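# Seat the L-shaped part flat in its matching pocket

## Task

Set the L-shaped piece into the pocket whose outline matches it, so that it rests flat against the pocket's floor.

## Robot and tools

Robot and frames. There are two arms, left_arm and right_arm. left_arm wears a left hand and right_arm a right hand, each the mirror of the other. The scene frame has its origin at table-top height, midway between the two nominal bases. +z points up, +x points out over the table, and left_arm sits on the +y side. Arm names do not match image sides. The calibrated bases are: left_arm at (-0.016, +0.298, +0.010) m, right_arm at (-0.009, -0.278, +0.019) m, each turned only slightly about z. Every pose an arm reports or receives is in its own base frame. Fixed cameras and the table use the scene frame.

Hand point. Each arm is steered by a point fixed to its palm, 0.05 m in front of it. Its +z runs along the straightened fingers, which reach 0.06 to 0.07 m past it, and +y points out of the palm. On the right hand +x points away from the thumb; on the left hand it points toward the thumb. The finger centre lines lie 0.06 m behind the point along -y. A wrist bracket on the little-finger side juts out and can strike objects.

Row layout. Both execute_actions and move use rows of exactly 28 numbers, each in [-1, 1], and both arms always appear in every row. The order is: left_arm dx, dy, dz, rx, ry, rz; left thumb_turn, thumb_bend, index, middle, ring, little; left force_limit, speed; then the same 14 numbers for right_arm. The six pose numbers are an offset, not a pose. They are measured from that arm's Hand target as it stood when the action or move began, along that arm's own base axes. 1.0 equals 0.6 m for dx/dy/dz or 180 degrees for rx/ry/rz, and rx, ry, rz together form one rotation vector turning about the Hand target position. Six zeros re-send the current Hand target. The six finger numbers are absolute targets: -1 is open or straight and +1 is closed. For thumb_turn, +1 puts the thumb opposite the fingers. force_limit runs from about 0 N at -1 to 10 N at +1 (15 N for the two thumb motors). speed rises from nearly zero at -1 to full at +0.48 and stays full up to +1. Nothing means 'unchanged'. To keep a hand as it is, repeat that hand's last eight sent numbers. If the hand has not yet been commanded, send its hand_measured, hand_force_limit and hand_speed instead.

execute_actions(actions, cameras). actions is a list of actions. Each action is a table of up to 15 rows, one per 1/30 s step, and a short table holds its final row. Every row in an action is counted from the same starting Hand target, so repeating an offset across actions keeps adding to it. cameras takes names, ["all"] or []. An empty actions list returns pictures.

move(target, speed, blend, blocking, cameras). target is one row or a list of up to 15 rows. All rows are offsets from the same starting Hand targets. speed is the top path speed in m/s, from 0.002 to 4.3 (default 0.25), with one value overall or one per target; turning is capped at twice that in rad/s. blend is a corner radius in metres (0 means stop at each corner). blocking=false returns early while the move continues. The path does not avoid obstacles or the other arm. Faster moves lag more and hit harder, and aiming further past a contact presses harder. The result adds a move: line giving the ending (done, off_target, moving, held, fault) and any limits (paced means the pose was clipped; held means steps were withheld).

Other tools. wait(seconds 0 to 10) lets the scene run. stop() brakes a running move. zoom_image(camera, region [x0,y0,x1,y1] in pixels, at most 504 by 504) enlarges part of the latest image. show_instructions() shows the reference pages. finished_scene(scene) ends the scene and cannot be undone. Cameras are cam_high, cam_low, cam_left_wrist and cam_right_wrist, each 896x504.

Reading results. end_effector_position (m) and end_effector_quat_wxyz are in the arm's base frame. Hand target is the last commanded pose after clipping, and the next offsets start from it. hand_measured, hand_stopped_by (moving, target, force, stalled, fault) and hand_load_n list six values in row order. A load near 0 after grasping means the grip is lost. Joint torques include the arm's own weight.

Arm behaviour. Orientation commands are clipped to 40 degrees from the measured orientation at each step. Friction and weight often leave the hand 1 to 3 cm (sometimes 5 cm) off target, usually low. That gap alone does not mean contact. To close it, send the missing distance as a new offset. A blocked arm keeps pressing until you command it back past its hand point. Keep paths away from an arm's own base. Holding loads, stretching out or pushing against something heats the motors; a MOTOR HOT line warns of this, and an over-temperature fault drops the arm.

Gripping. With thumb_turn fully closed, the hand can grasp objects about 0.035 to 0.065 m thick, or a handle down to about 0.025 m. Close slowly (speed -0.94 or lower) for a gentle grip. To tighten, raise force_limit and send a target more closed than hand_measured; to loosen, send one more open.

Avoid. Do not drop the part, release it while it is moving, slam or hit things, or push hard. Do not overload fingers with twists or fast swings. Do not let the arms touch or squeeze each other. A part left off the table or fallen from it fails the task. Loose objects may get nudged by outside pushes now and then.

Each tool is called after ">>>" by a JSON object that holds its "op" and its "data", one argument or row to a line.

Reference images:

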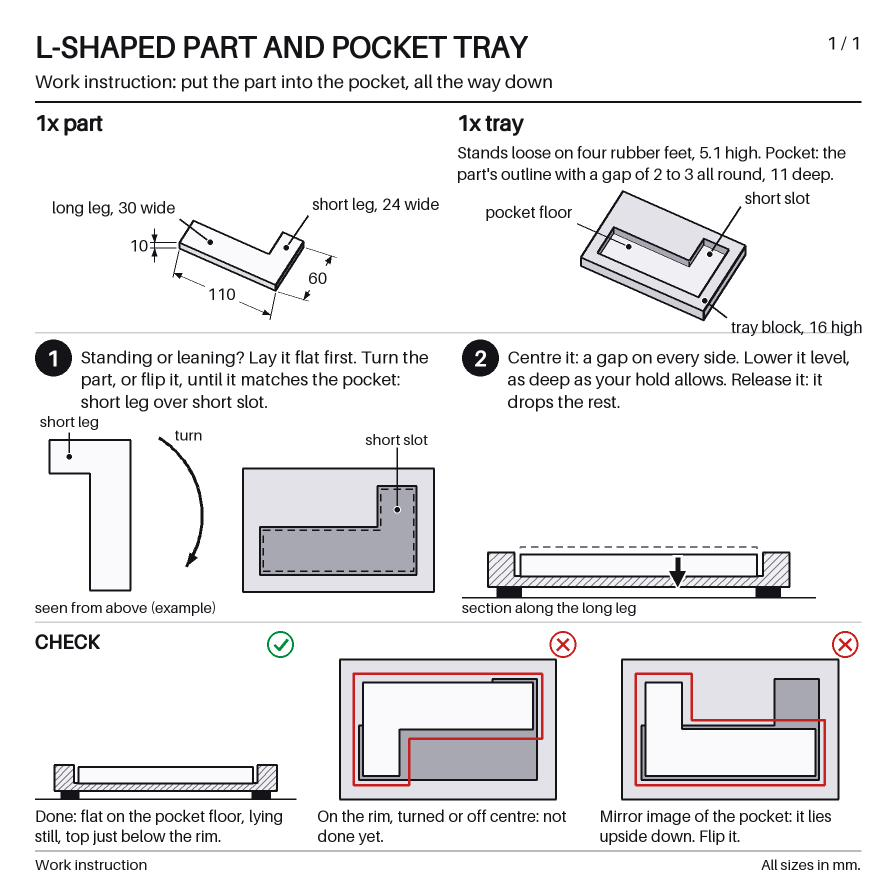

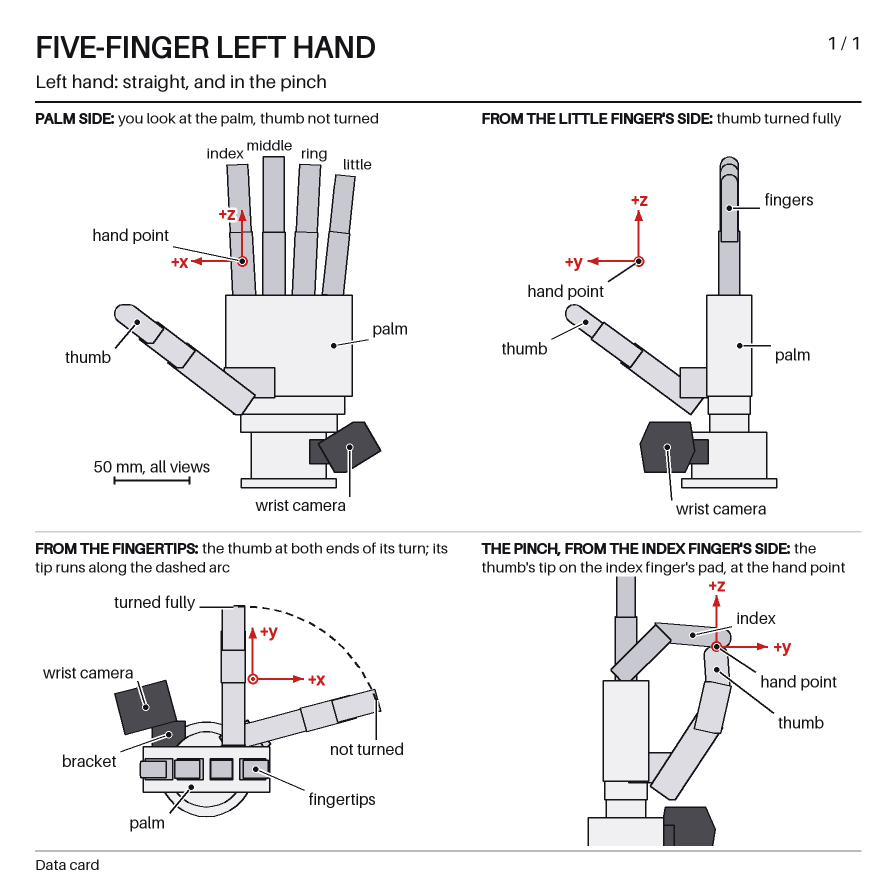

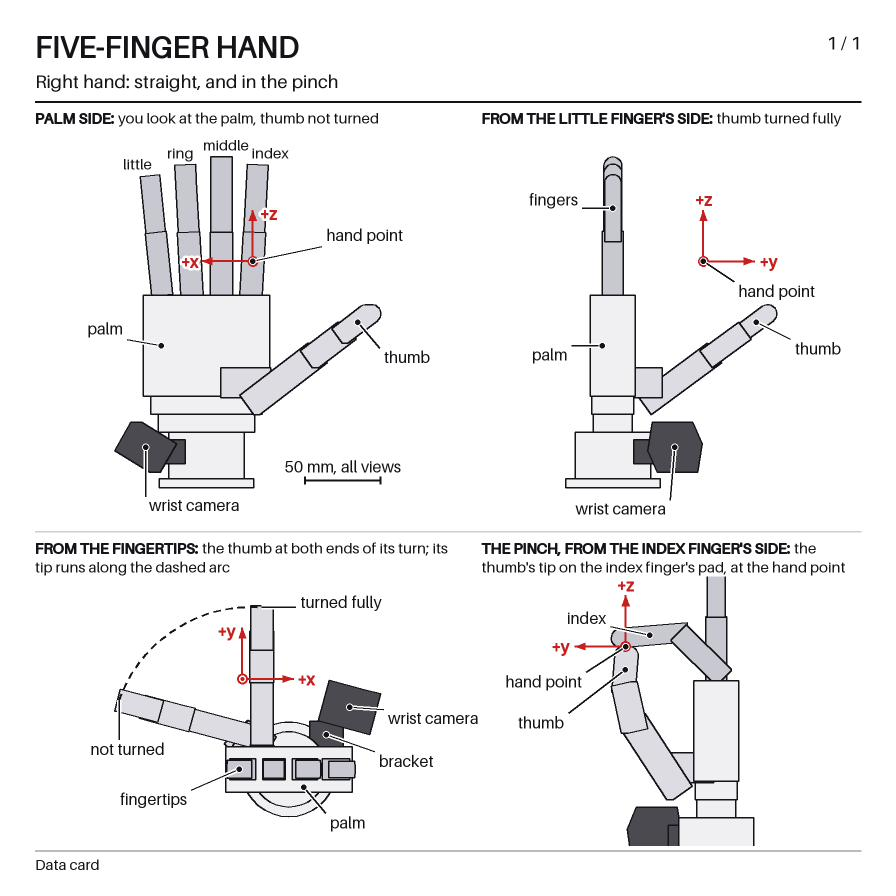

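## Session

>>> {"op": "execute_actions", "data": {
  "actions": []
}}

Scene clock: 0.00 s.
left_arm: end_effector_position=(+0.5170, -0.2820, +0.1216) hand_measured=(-1.000, -1.000, -1.000, -1.000, -1.000, -1.000) hand_load_n=(+0.0, +0.0, +0.0, +0.0, +0.0, +0.0) hand_stopped_by=(target, target, target, target, target, target) hand_force_limit=0.00 hand_speed=-0.80 end_effector_quat_wxyz=(+0.374, +0.179, +0.713, +0.565) | right_arm: end_effector_position=(+0.4405, -0.2892, +0.2319) hand_measured=(-1.000, -1.000, -1.000, -1.000, -1.000, -1.000) hand_load_n=(+0.0, +0.0, +0.0, +0.0, +0.0, +0.0) hand_stopped_by=(target, target, target, target, target, target) hand_force_limit=0.00 hand_speed=-0.80 end_effector_quat_wxyz=(+0.314, +0.572, -0.309, +0.693)
Joint positions: left_arm=[-0.84 2.223 1.591 -1.047 -1.489 1.124] | right_arm=[-0.258 1.493 0.625 1.067 0.653 -1.622]
Joint velocities: within noise
Joint torques (N m): no reading
Heat: left arm: hottest elbow 33 °C; right arm: hottest shoulder 34 °C.
Hand target: left_arm +0.5203, -0.2858, +0.1296; +0.382, +0.171, +0.715, +0.560 | right_arm +0.4458, -0.2907, +0.2421; +0.312, +0.562, -0.310, +0.701

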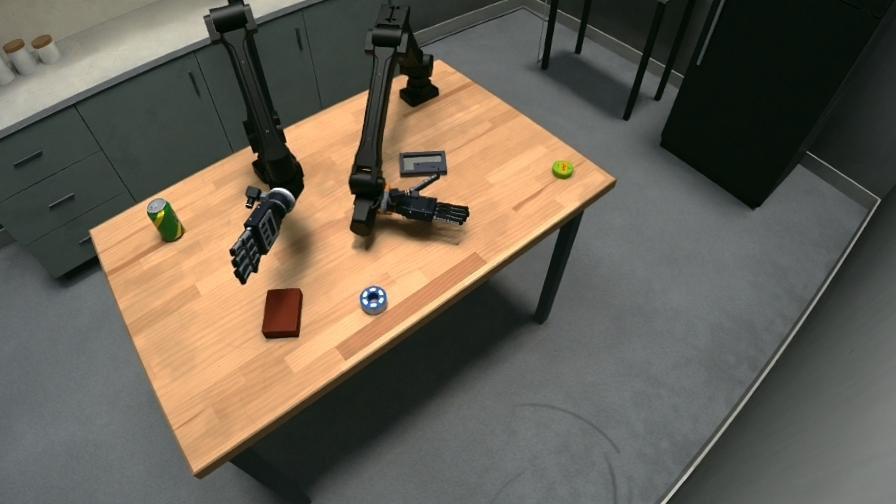

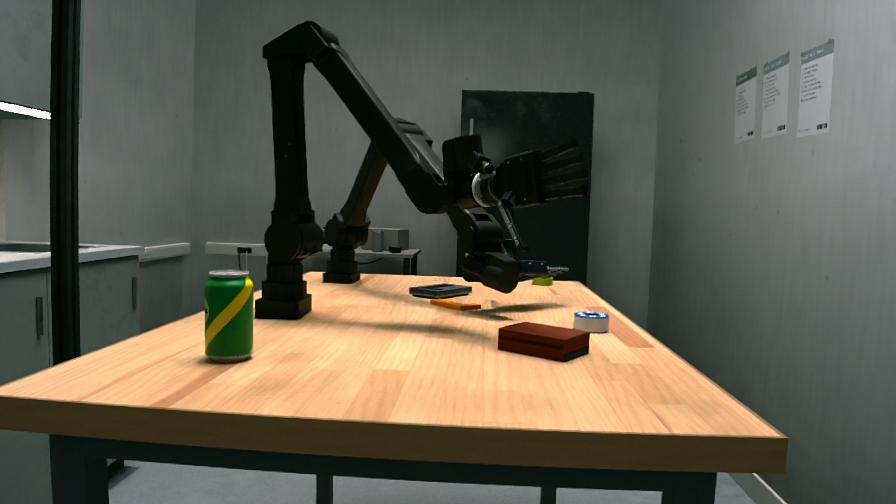

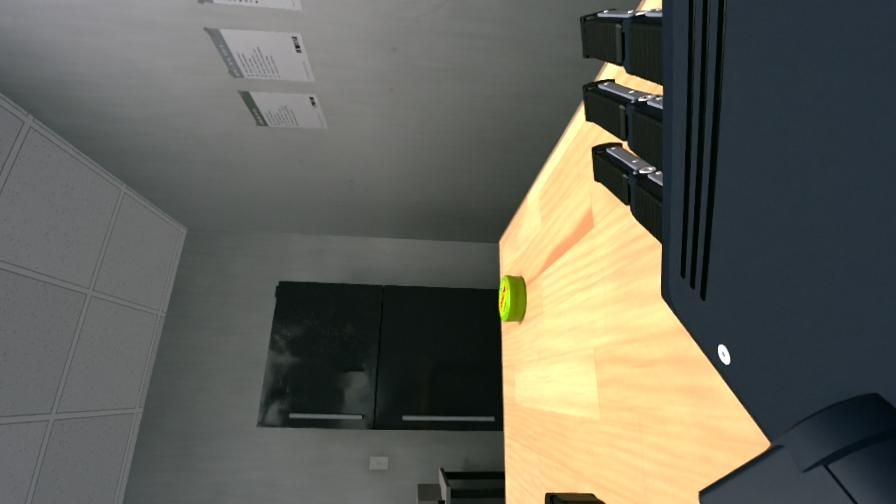

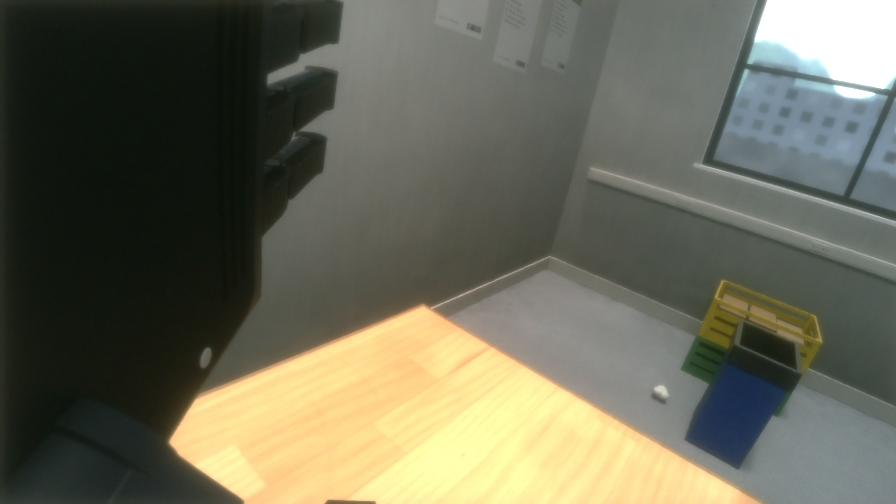

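>>> {"op": "zoom_image", "data": {
  "camera": "cam_high",
  "region": [340, 130, 490, 250]
}}

>>> {"op": "zoom_image", "data": {
  "camera": "cam_low",
  "region": [380, 260, 540, 340]
}}

Scaled by 3.360 from the camera's 896x504 image, which has a finer 1280x720 frame.

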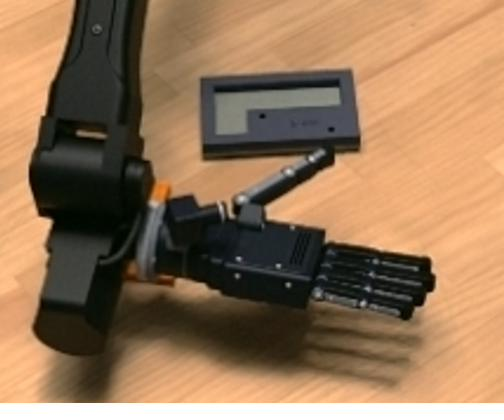

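Scaled by 3.150 from the camera's 896x504 image, which has a finer 1280x720 frame.

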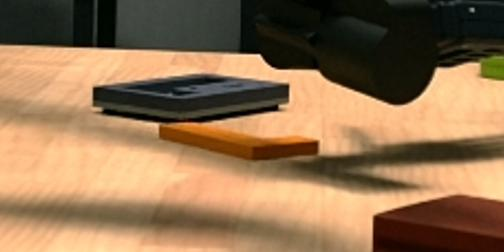

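>>> {"op": "move", "data": {
  "target": [
    [0,0,0.167,0,0,0,-1,-1,-1,-1,-1,-1,0,-0.8,0,0,0,0,0,0,-1,-1,-1,-1,-1,-1,0,-0.8],
    [-0.02,0.9,0.2,0,0,0.333,-1,-1,-1,-1,-1,-1,0,-0.8,0,0,0,0,0,0,-1,-1,-1,-1,-1,-1,0,-0.8]
  ],
  "blend": 0.05,
  "speed": 0.25,
  "cameras": ["all"]
}}

Scene clock: 43.47 s.
left_arm: end_effector_position=(+0.4974, +0.2563, +0.2436) hand_measured=(-1.000, -1.000, -1.000, -1.000, -1.000, -1.000) hand_load_n=(+0.0, +0.0, +0.0, +0.0, +0.0, +0.0) hand_stopped_by=(target, target, target, target, target, target) hand_force_limit=0.00 hand_speed=-0.80 end_effector_quat_wxyz=(+0.061, -0.196, +0.716, +0.667) | right_arm: end_effector_position=(+0.4405, -0.2892, +0.2319) hand_measured=(-1.000, -1.000, -1.000, -1.000, -1.000, -1.000) hand_load_n=(+0.0, +0.0, +0.5, +0.0, +0.0, +0.0) hand_stopped_by=(target, target, target, target, target, target) hand_force_limit=0.00 hand_speed=-0.80 end_effector_quat_wxyz=(+0.314, +0.572, -0.309, +0.693)
Joint positions: left_arm=[0.121 2.082 1.695 -1.673 -1.454 0.721] | right_arm=[-0.258 1.493 0.625 1.067 0.653 -1.622]
Joint torques (N m): left_arm=[-0.5 -15.21 9.2 -0.87 -0.78 0.11] | right_arm=[0.03 -10.17 7.27 1.68 -0.17 -0.13]
Heat: left arm: hottest elbow 35 °C; right arm: hottest shoulder 34 °C.
Hand target: left_arm +0.5083, +0.2542, +0.2496; +0.051, -0.209, +0.705, +0.676 | right_arm +0.4458, -0.2907, +0.2421; +0.312, +0.562, -0.310, +0.701
Off the commanded pose: left_arm 0.013 m, 3 deg | right_arm 0.012 m, 1 deg.
joint sent to its limit (left arm) — joint 4 (wrist pitch), lower limit. The joint targets are off in orientation, not in position.
move: off_target (left_arm, right_arm)
camera_calibration:
cam_left_wrist: T_world_to_cam=[[0.11225, -0.0449746, -0.992662, 0.203941], [-0.76235, -0.64465, -0.0569989, 0.559432], [-0.637356, 0.763154, -0.106648, 0.259647], [0, 0, 0, 1]] pos_world=[0.569078, 0.171659, 0.262023]

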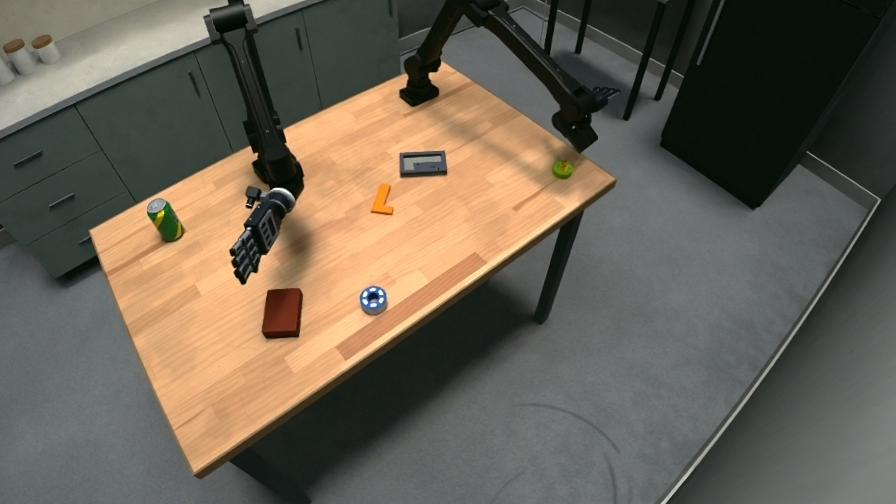

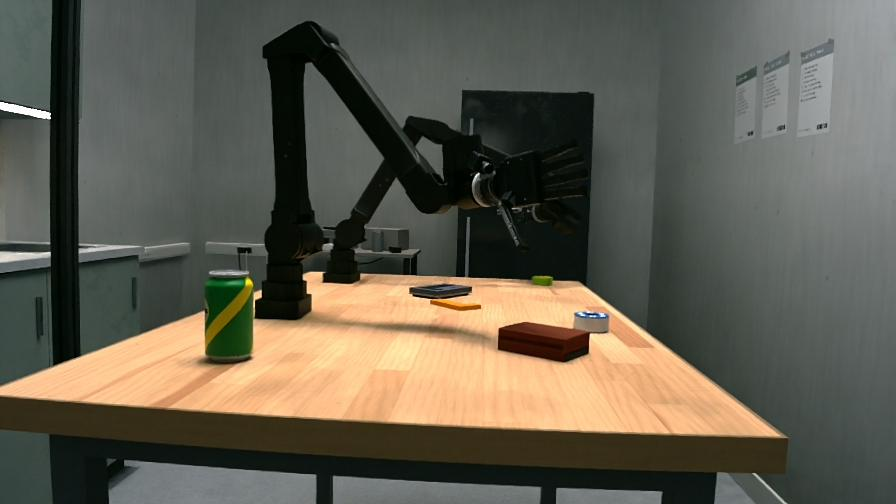

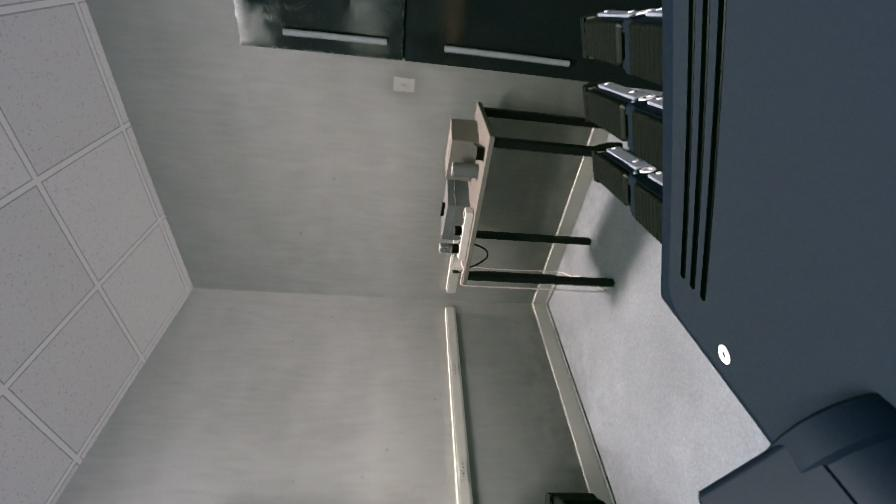

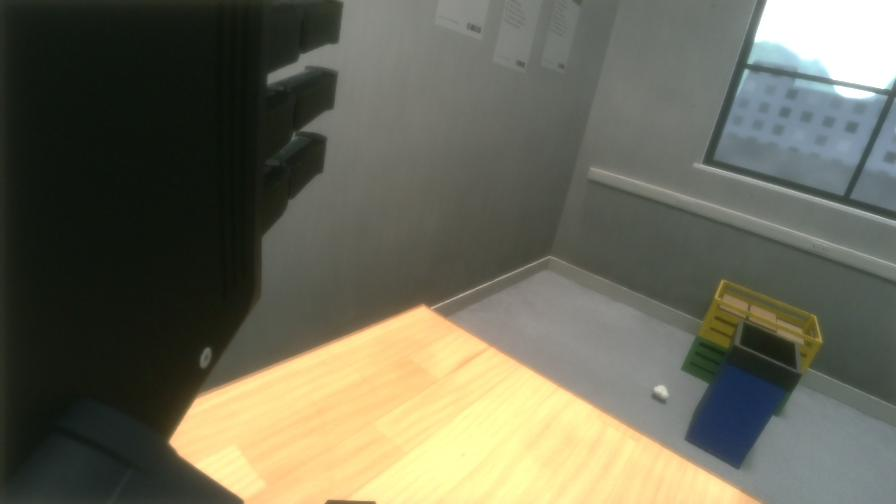

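>>> {"op": "zoom_image", "data": {
  "camera": "cam_high",
  "region": [340, 130, 480, 230]
}}

>>> {"op": "zoom_image", "data": {
  "camera": "cam_low",
  "region": [390, 265, 510, 325]
}}

Scaled by 3.600 from the camera's 896x504 image, which has a finer 1280x720 frame.

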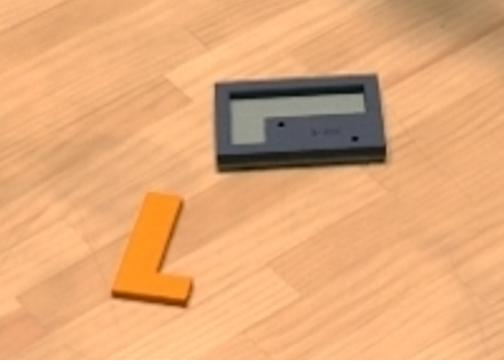

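Scaled by 4.200 from the camera's 896x504 image, which has a finer 1280x720 frame.

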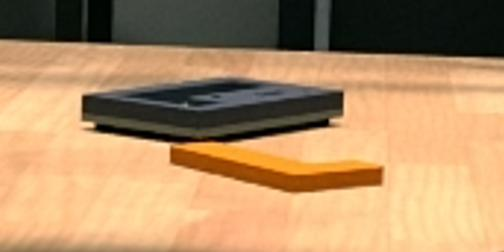

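>>> {"op": "move", "data": {
  "target": [0,0,0,0,0,0,-1,-1,-1,-1,-1,-1,0,-0.8,-0.1905,0.7533,-0.1,0.5167,0.1357,0.3019,1,-0.5,-0.3,-0.3,-1,-1,-0.2,-0.5],
  "speed": 0.25,
  "cameras": ["all"]
}}

Scene clock: 191.73 s.
left_arm: end_effector_position=(+0.4974, +0.2563, +0.2436) hand_measured=(-1.000, -1.000, -1.000, -1.000, -1.000, -1.000) hand_load_n=(+0.0, +0.0, +0.0, +0.0, +0.0, +0.0) hand_stopped_by=(target, target, target, target, target, target) hand_force_limit=0.00 hand_speed=-0.80 end_effector_quat_wxyz=(+0.061, -0.196, +0.716, +0.667) | right_arm: end_effector_position=(+0.3281, +0.1558, +0.1784) hand_measured=(+1.000, -0.500, -0.300, -0.300, -1.000, -1.000) hand_load_n=(+0.0, +0.0, +0.0, +0.5, +0.0, +0.0) hand_stopped_by=(target, target, target, target, target, target) hand_force_limit=-0.20 hand_speed=-0.50 end_effector_quat_wxyz=(-0.430, +0.792, -0.381, +0.208)
Joint positions: left_arm=[0.121 2.082 1.695 -1.673 -1.454 0.722] | right_arm=[0.205 0.831 0.625 -0.422 -0.388 -0.269]
Joint torques (N m): left_arm=[-0.5 -15.38 9.18 -0.88 -0.78 0.11] | right_arm=[1.03 -3.49 8.77 2.28 -0.29 0.02]
Heat: left arm: hottest elbow 41 °C; right arm: hottest shoulder 34 °C.
Hand target: left_arm +0.5083, +0.2542, +0.2496; +0.051, -0.209, +0.705, +0.676 | right_arm +0.3315, +0.1614, +0.1822; -0.438, +0.789, -0.378, +0.209
Off the commanded pose: left_arm 0.013 m, 3 deg | right_arm 0.007 m, 1 deg.
joint sent to its limit (left arm) — joint 4 (wrist pitch), lower limit. The joint targets are off in orientation, not in position.
move: off_target (left_arm)
camera_calibration:
cam_left_wrist: T_world_to_cam=[[0.111887, -0.0450214, -0.9927, 0.204154], [-0.762394, -0.644624, -0.0566943, 0.559449], [-0.637366, 0.763173, -0.10645, 0.259662], [0, 0, 0, 1]] pos_world=[0.569178, 0.171659, 0.262023]
cam_right_wrist: T_world_to_cam=[[-0.257047, -0.494385, -0.830368, 0.313912], [-0.94365, 0.313741, 0.105319, 0.241559], [0.208452, 0.810648, -0.547172, 0.0133238], [0, 0, 0, 1]] pos_world=[0.30586, 0.0686058, 0.242512]

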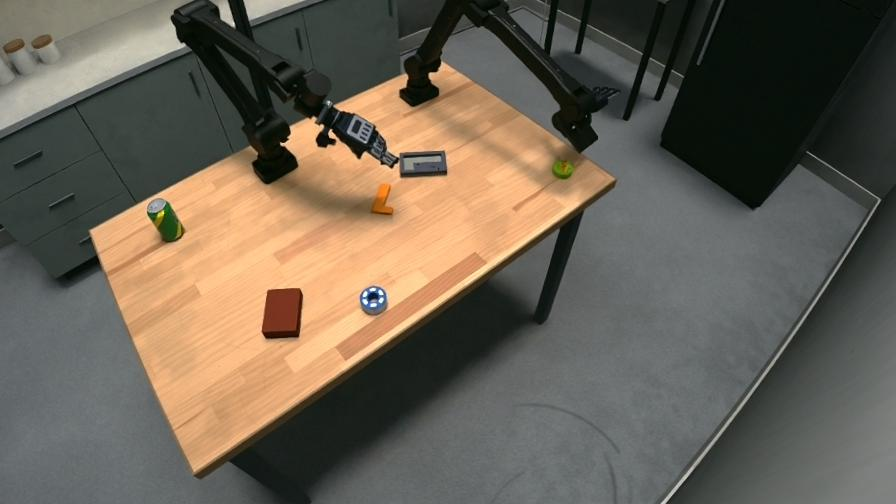

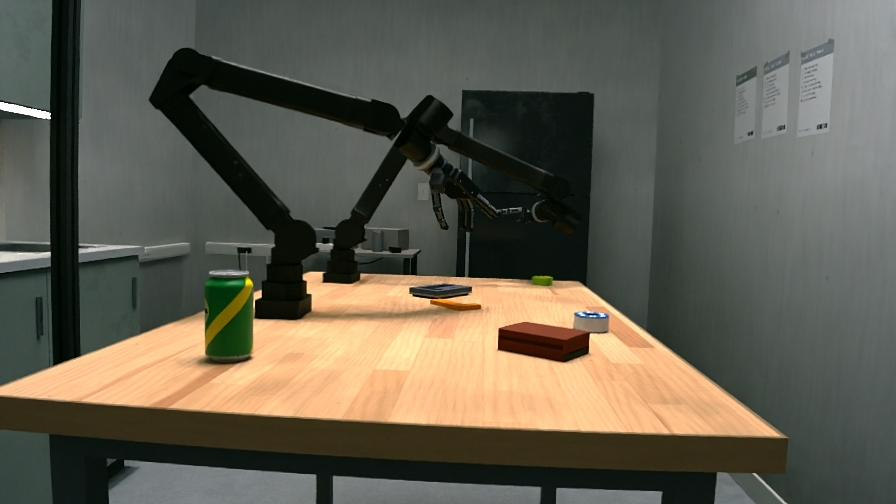

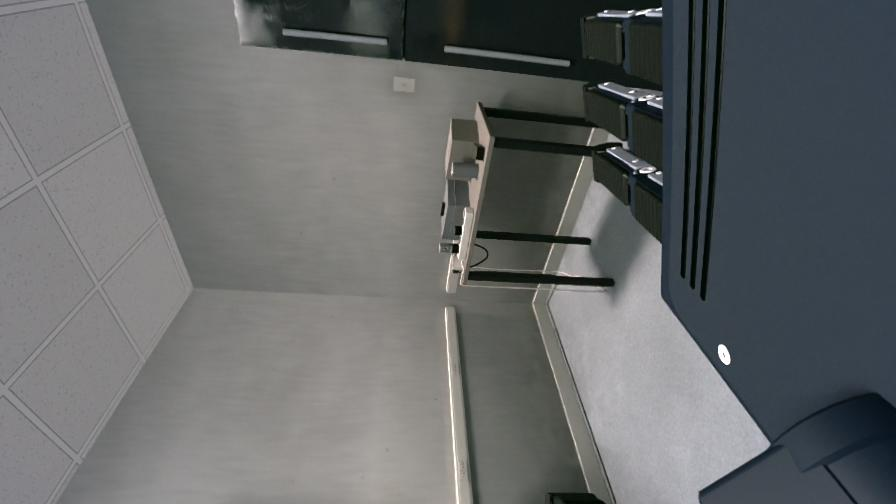

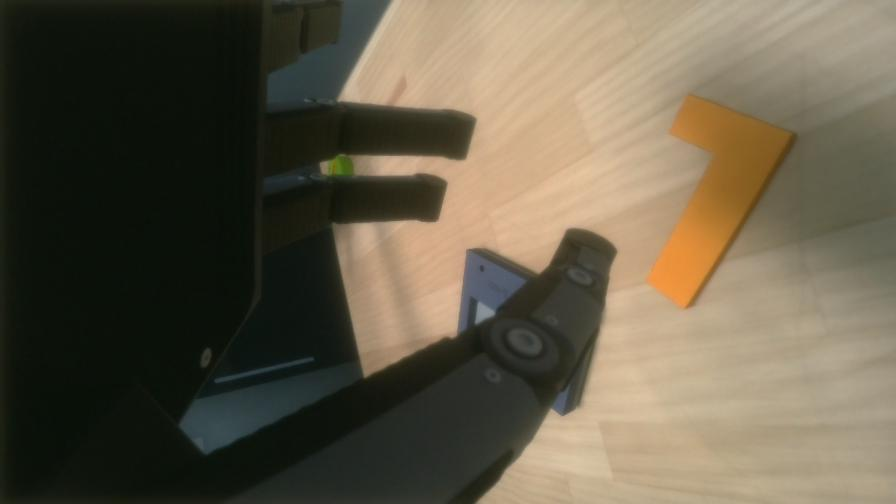

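>>> {"op": "zoom_image", "data": {
  "camera": "cam_low",
  "region": [400, 130, 520, 250]
}}

>>> {"op": "zoom_image", "data": {
  "camera": "cam_high",
  "region": [290, 80, 470, 230]
}}

>>> {"op": "zoom_image", "data": {
  "camera": "cam_right_wrist",
  "region": [400, 60, 840, 420]
}}

Scaled by 4.200 from the camera's 896x504 image, which has a finer 1280x720 frame.

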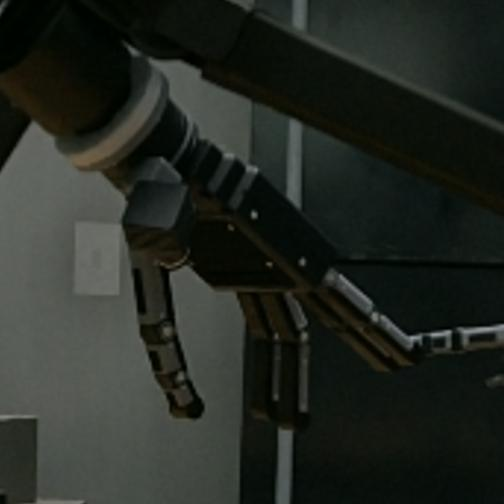

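Scaled by 2.800 from the camera's 896x504 image, which has a finer 1280x720 frame.

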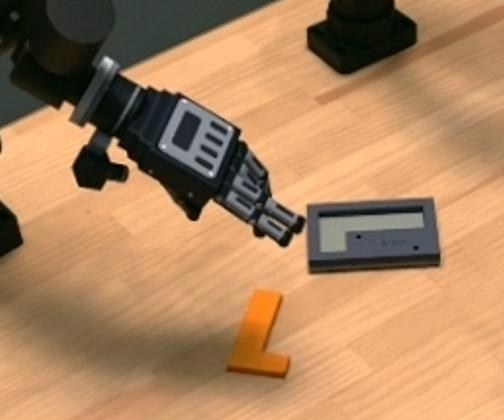

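Scaled by 1.145 from the camera's 896x504 image, which has a finer 1280x720 frame.

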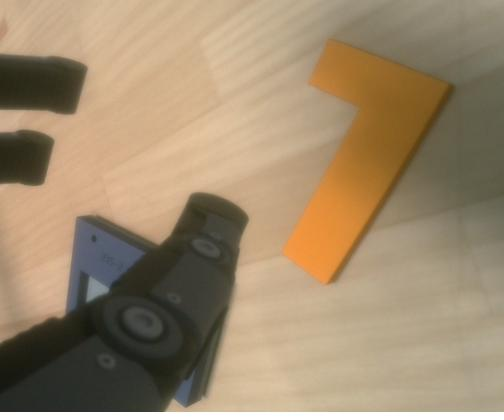

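>>> {"op": "move", "data": {
  "target": [0,0,0,0,0,0,-1,-1,-1,-1,-1,-1,0,-0.8,-0.0042,0.031,-0.24,0,0,0,1,-0.5,-0.3,-0.3,-1,-1,-0.2,-0.5],
  "speed": 0.15,
  "cameras": ["cam_low","cam_right_wrist"]
}}

Scene clock: 246.80 s.
left_arm: end_effector_position=(+0.4974, +0.2563, +0.2436) hand_measured=(-1.000, -1.000, -1.000, -1.000, -1.000, -1.000) hand_load_n=(+0.0, +0.0, +0.0, +0.0, +0.0, +0.0) hand_stopped_by=(target, target, target, target, target, target) hand_force_limit=0.00 hand_speed=-0.80 end_effector_quat_wxyz=(+0.061, -0.196, +0.716, +0.667) | right_arm: end_effector_position=(+0.3280, +0.1750, +0.0350) hand_measured=(+1.000, -0.500, -0.300, -0.300, -1.000, -1.000) hand_load_n=(+0.0, +0.0, +0.0, +0.0, -0.5, -0.5) hand_stopped_by=(target, target, target, target, target, target) hand_force_limit=-0.20 hand_speed=-0.50 end_effector_quat_wxyz=(-0.430, +0.792, -0.380, +0.206)
Joint positions: left_arm=[0.121 2.082 1.695 -1.673 -1.454 0.722] | right_arm=[0.278 1.134 0.355 0.166 -0.331 -0.225]
Joint torques (N m): left_arm=[-0.5 -15.38 9.17 -0.87 -0.78 0.11] | right_arm=[1.32 -5.48 6.19 2.32 -0.14 0.04]
Heat: left arm: hottest elbow 41 °C; right arm: hottest elbow 36 °C.
Hand target: left_arm +0.5083, +0.2542, +0.2496; +0.051, -0.209, +0.705, +0.676 | right_arm +0.3290, +0.1800, +0.0381; -0.438, +0.789, -0.377, +0.209
Off the commanded pose: left_arm 0.013 m, 3 deg | right_arm 0.006 m, 1 deg.
joint sent to its limit (left arm) — joint 4 (wrist pitch), lower limit. The joint targets are off in orientation, not in position.
move: off_target (left_arm)
camera_calibration:
cam_right_wrist: T_world_to_cam=[[-0.257287, -0.49466, -0.830129, 0.204405], [-0.944159, 0.311663, 0.106914, 0.251034], [0.205835, 0.811281, -0.547224, -0.0799132], [0, 0, 0, 1]] pos_world=[0.306056, 0.0877052, 0.0991134]
Images, in order (width x height): cam_low 896x504, cam_right_wrist 896x504.

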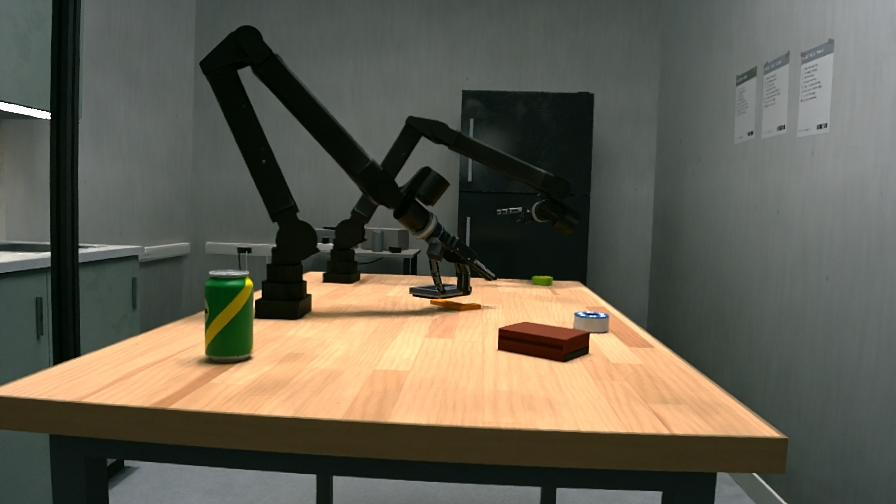

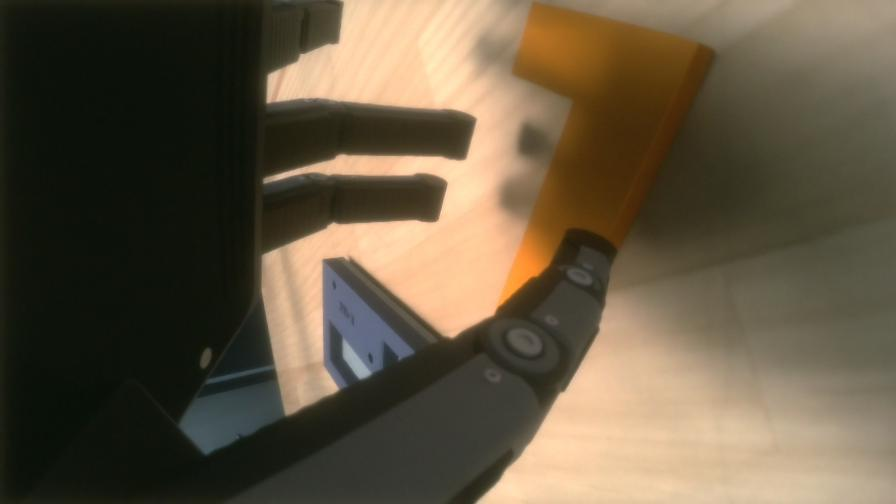

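>>> {"op": "move", "data": {
  "target": [0,0,0,0,0,0,-1,-1,-1,-1,-1,-1,0,-0.8,-0.0025,-0.002,-0.0383,0,0,0,1,-0.5,-0.3,-0.3,-1,-1,-0.2,-0.5],
  "speed": 0.05,
  "cameras": ["cam_low","cam_right_wrist"]
}}

>>> {"op": "zoom_image", "data": {
  "camera": "cam_low",
  "region": [410, 240, 510, 320]
}}

Scene clock: 260.70 s.
left_arm: end_effector_position=(+0.4974, +0.2563, +0.2436) hand_measured=(-1.000, -1.000, -1.000, -1.000, -1.000, -1.000) hand_load_n=(+0.0, +0.0, +0.0, +0.0, +0.0, +0.0) hand_stopped_by=(target, target, target, target, target, target) hand_force_limit=0.00 hand_speed=-0.80 end_effector_quat_wxyz=(+0.061, -0.196, +0.716, +0.667) | right_arm: end_effector_position=(+0.3283, +0.1751, +0.0151) hand_measured=(+1.000, -0.500, -0.300, -0.300, -1.000, -1.000) hand_load_n=(+0.0, +0.0, +0.0, +0.0, -0.5, +0.0) hand_stopped_by=(target, target, target, target, target, target) hand_force_limit=-0.20 hand_speed=-0.50 end_effector_quat_wxyz=(-0.433, +0.791, -0.379, +0.209)
Joint positions: left_arm=[0.121 2.082 1.695 -1.673 -1.454 0.722] | right_arm=[0.278 1.212 0.324 0.282 -0.331 -0.224]
Joint torques (N m): left_arm=[-0.5 -15.38 9.17 -0.87 -0.78 0.11] | right_arm=[0.73 -5.42 5.34 2.25 -0.23 -0.01]
Heat: left arm: hottest elbow 41 °C; right arm: hottest shoulder 34 °C.
Hand target: left_arm +0.5083, +0.2542, +0.2496; +0.051, -0.209, +0.705, +0.676 | right_arm +0.3274, +0.1788, +0.0151; -0.438, +0.789, -0.377, +0.209
Off the commanded pose: left_arm 0.013 m, 3 deg | right_arm 0.004 m, 1 deg.
joint sent to its limit (left arm) — joint 4 (wrist pitch), lower limit. The joint targets are off in orientation, not in position.
move: off_target (left_arm)
camera_calibration:
cam_right_wrist: T_world_to_cam=[[-0.25117, -0.492572, -0.833238, 0.185697], [-0.944867, 0.311615, 0.100607, 0.253744], [0.210093, 0.812569, -0.543684, -0.0926819], [0, 0, 0, 1]] pos_world=[0.305868, 0.0877092, 0.0788114]
Images, in order (width x height): cam_low 896x504, cam_right_wrist 896x504.

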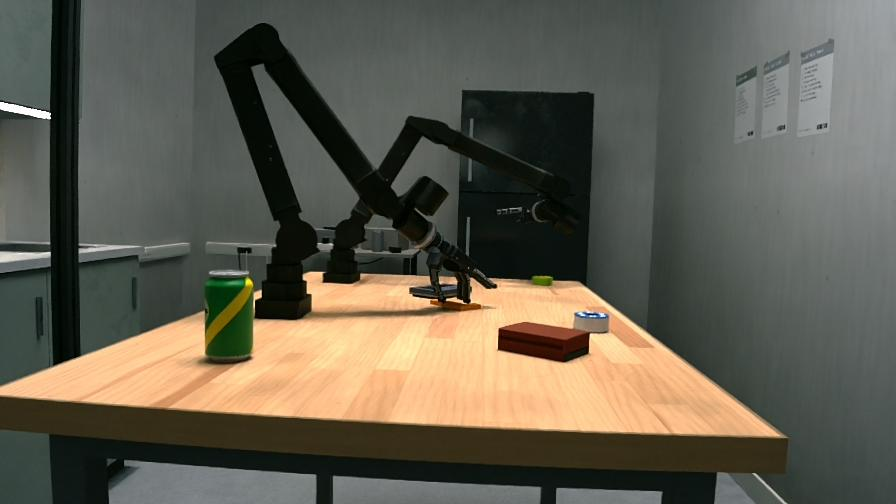

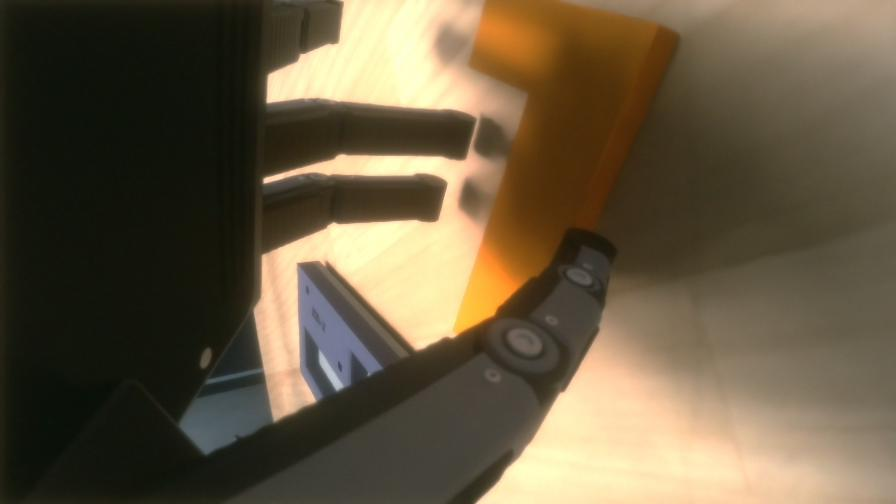

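Scaled by 5.040 from the camera's 896x504 image, which has a finer 1280x720 frame.

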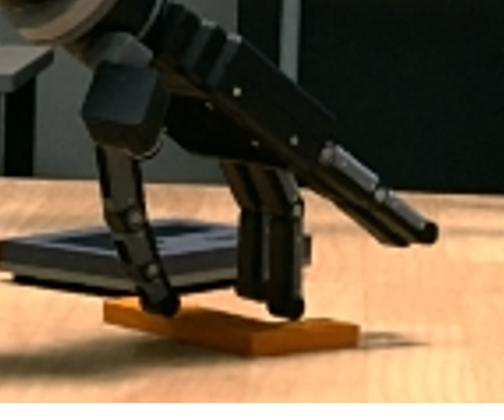

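>>> {"op": "move", "data": {
  "target": [0,0,0,0,0,0,-1,-1,-1,-1,-1,-1,0,-0.8,-0.005,-0.002,-0.015,0,0,0,1,-0.5,-0.3,-0.3,-1,-1,-0.2,-0.5],
  "speed": 0.04,
  "cameras": ["cam_low","cam_right_wrist"]
}}

>>> {"op": "zoom_image", "data": {
  "camera": "cam_low",
  "region": [410, 240, 510, 320]
}}

Scene clock: 266.73 s.
left_arm: end_effector_position=(+0.4974, +0.2563, +0.2436) hand_measured=(-1.000, -1.000, -1.000, -1.000, -1.000, -1.000) hand_load_n=(+0.0, +0.0, +0.0, +0.0, +0.0, +0.0) hand_stopped_by=(target, target, target, target, target, target) hand_force_limit=0.00 hand_speed=-0.80 end_effector_quat_wxyz=(+0.061, -0.196, +0.716, +0.667) | right_arm: end_effector_position=(+0.3268, +0.1747, +0.0082) hand_measured=(+1.000, -0.500, -0.300, -0.300, -1.000, -1.000) hand_load_n=(+0.0, +0.0, +0.0, +0.0, +0.0, +0.0) hand_stopped_by=(target, target, target, target, target, target) hand_force_limit=-0.20 hand_speed=-0.50 end_effector_quat_wxyz=(-0.434, +0.790, -0.378, +0.211)
Joint positions: left_arm=[0.121 2.082 1.695 -1.673 -1.454 0.722] | right_arm=[0.278 1.237 0.309 0.329 -0.331 -0.224]
Joint torques (N m): left_arm=[-0.44 -15.38 9.17 -0.87 -0.78 0.11] | right_arm=[0.67 -4.84 4.96 2.3 -0.25 -0.01]
Heat: left arm: hottest elbow 41 °C; right arm: hottest shoulder 34 °C.
Hand target: left_arm +0.5083, +0.2542, +0.2496; +0.051, -0.209, +0.705, +0.676 | right_arm +0.3245, +0.1776, +0.0061; -0.438, +0.789, -0.377, +0.209
Off the commanded pose: left_arm 0.013 m, 3 deg | right_arm 0.004 m, 0 deg.
joint sent to its limit (left arm) — joint 4 (wrist pitch), lower limit. The joint targets are off in orientation, not in position.
move: off_target (left_arm)
camera_calibration:
cam_right_wrist: T_world_to_cam=[[-0.246592, -0.491278, -0.835367, 0.177575], [-0.945406, 0.311466, 0.0959012, 0.253381], [0.213074, 0.813409, -0.541262, -0.0968674], [0, 0, 0, 1]] pos_world=[0.303976, 0.0871117, 0.0716097]
Images, in order (width x height): cam_low 896x504, cam_right_wrist 896x504.

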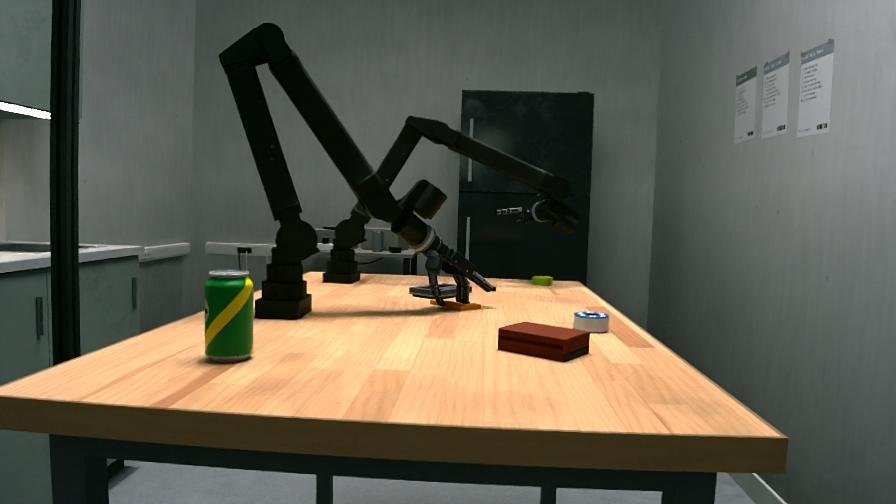

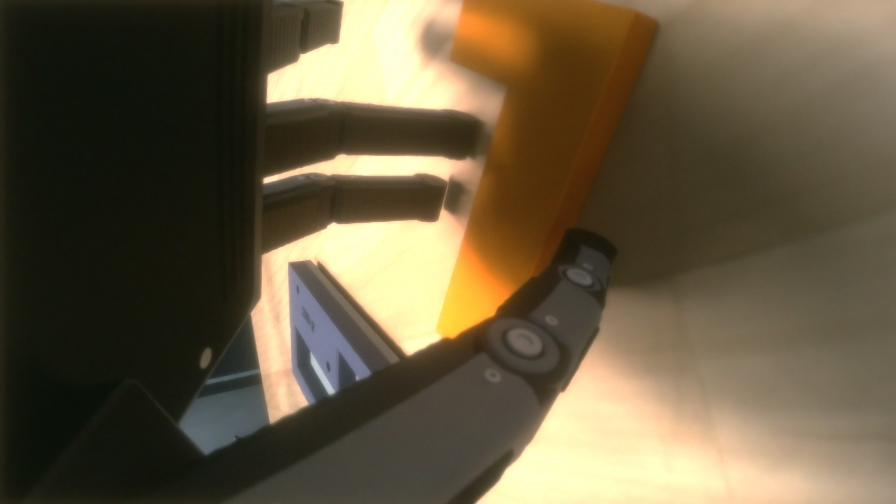

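Scaled by 5.040 from the camera's 896x504 image, which has a finer 1280x720 frame.

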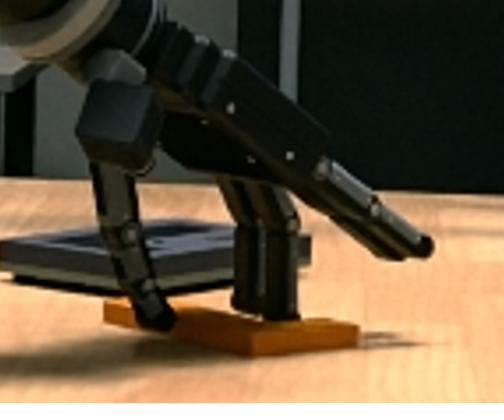

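>>> {"op": "move", "data": {
  "target": [0,0,0,0,0,0,-1,-1,-1,-1,-1,-1,0,-0.8,0,0,-0.006,0,0,0,1,-0.5,-0.3,-0.3,-1,-1,-0.2,-0.5],
  "speed": 0.03,
  "cameras": ["cam_low","cam_right_wrist"]
}}

>>> {"op": "zoom_image", "data": {
  "camera": "cam_low",
  "region": [410, 240, 510, 320]
}}

>>> {"op": "zoom_image", "data": {
  "camera": "cam_right_wrist",
  "region": [400, 80, 700, 320]
}}

Scene clock: 276.97 s.
left_arm: end_effector_position=(+0.4974, +0.2563, +0.2436) hand_measured=(-1.000, -1.000, -1.000, -1.000, -1.000, -1.000) hand_load_n=(+0.0, +0.0, +0.0, -0.5, +0.0, +0.0) hand_stopped_by=(target, target, target, target, target, target) hand_force_limit=0.00 hand_speed=-0.80 end_effector_quat_wxyz=(+0.061, -0.196, +0.716, +0.667) | right_arm: end_effector_position=(+0.3293, +0.1754, +0.0074) hand_measured=(+1.000, -0.500, -0.300, -0.300, -1.000, -1.000) hand_load_n=(+0.0, +0.0, +0.0, -0.5, +0.0, +0.0) hand_stopped_by=(target, target, target, target, target, target) hand_force_limit=-0.20 hand_speed=-0.50 end_effector_quat_wxyz=(-0.437, +0.789, -0.377, +0.214)
Joint positions: left_arm=[0.121 2.082 1.695 -1.673 -1.454 0.722] | right_arm=[0.278 1.25 0.309 0.35 -0.331 -0.224]
Joint torques (N m): left_arm=[-0.5 -15.38 9.17 -0.88 -0.78 0.11] | right_arm=[0.62 -4.72 4.57 2.29 -0.27 -0.02]
Heat: left arm: hottest elbow 41 °C; right arm: hottest shoulder 34 °C.
Hand target: left_arm +0.5083, +0.2542, +0.2496; +0.051, -0.209, +0.705, +0.676 | right_arm +0.3245, +0.1776, +0.0025; -0.438, +0.789, -0.377, +0.209
Off the commanded pose: left_arm 0.013 m, 3 deg | right_arm 0.007 m, 1 deg.
joint sent to its limit (left arm) — joint 4 (wrist pitch), lower limit. The joint targets are off in orientation, not in position.
move: off_target (left_arm)
camera_calibration:
cam_right_wrist: T_world_to_cam=[[-0.239826, -0.48932, -0.838481, 0.175424], [-0.946156, 0.311239, 0.0889911, 0.255939], [0.217423, 0.814676, -0.537616, -0.100083], [0, 0, 0, 1]] pos_world=[0.305989, 0.0877154, 0.0705074]
Images, in order (width x height): cam_low 896x504, cam_right_wrist 896x504.

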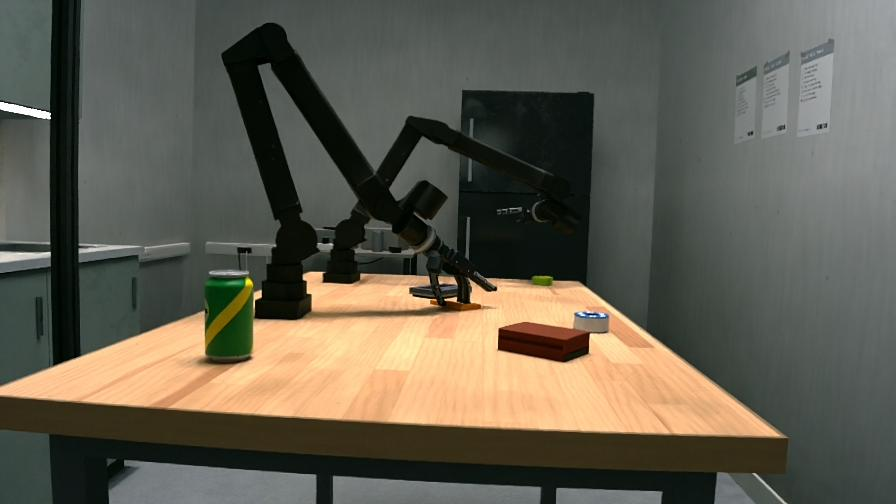

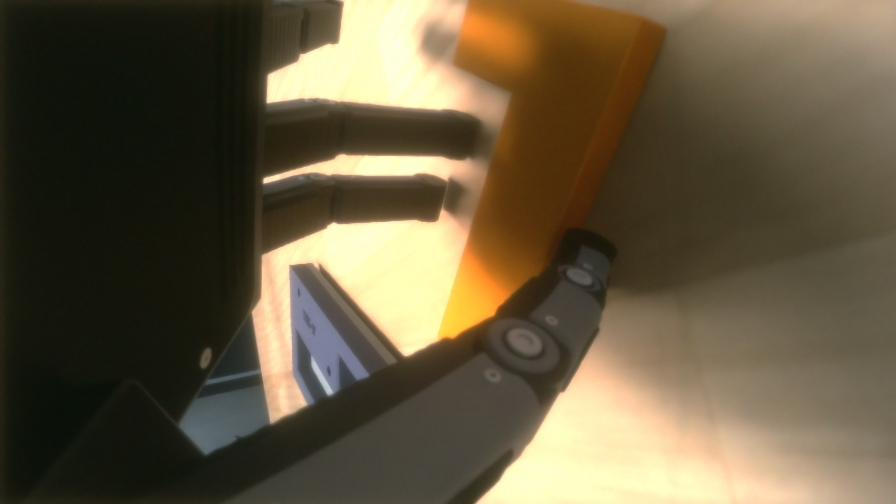

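Scaled by 5.040 from the camera's 896x504 image, which has a finer 1280x720 frame.

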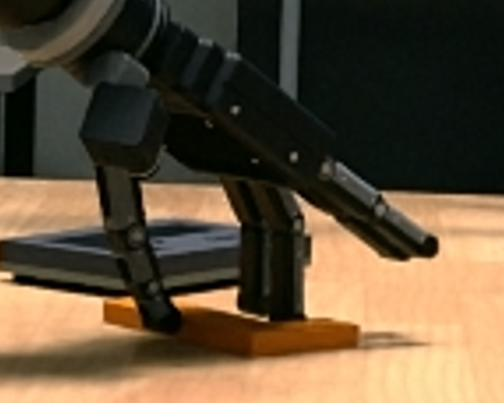

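Scaled by 1.680 from the camera's 896x504 image, which has a finer 1280x720 frame.

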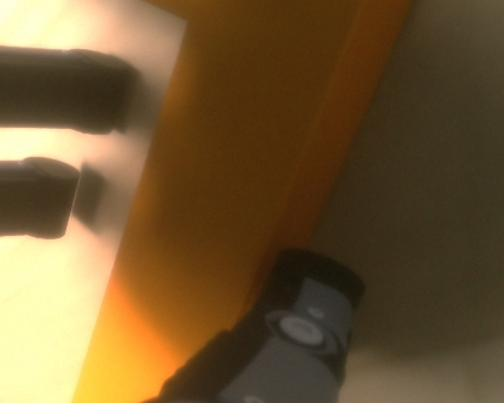

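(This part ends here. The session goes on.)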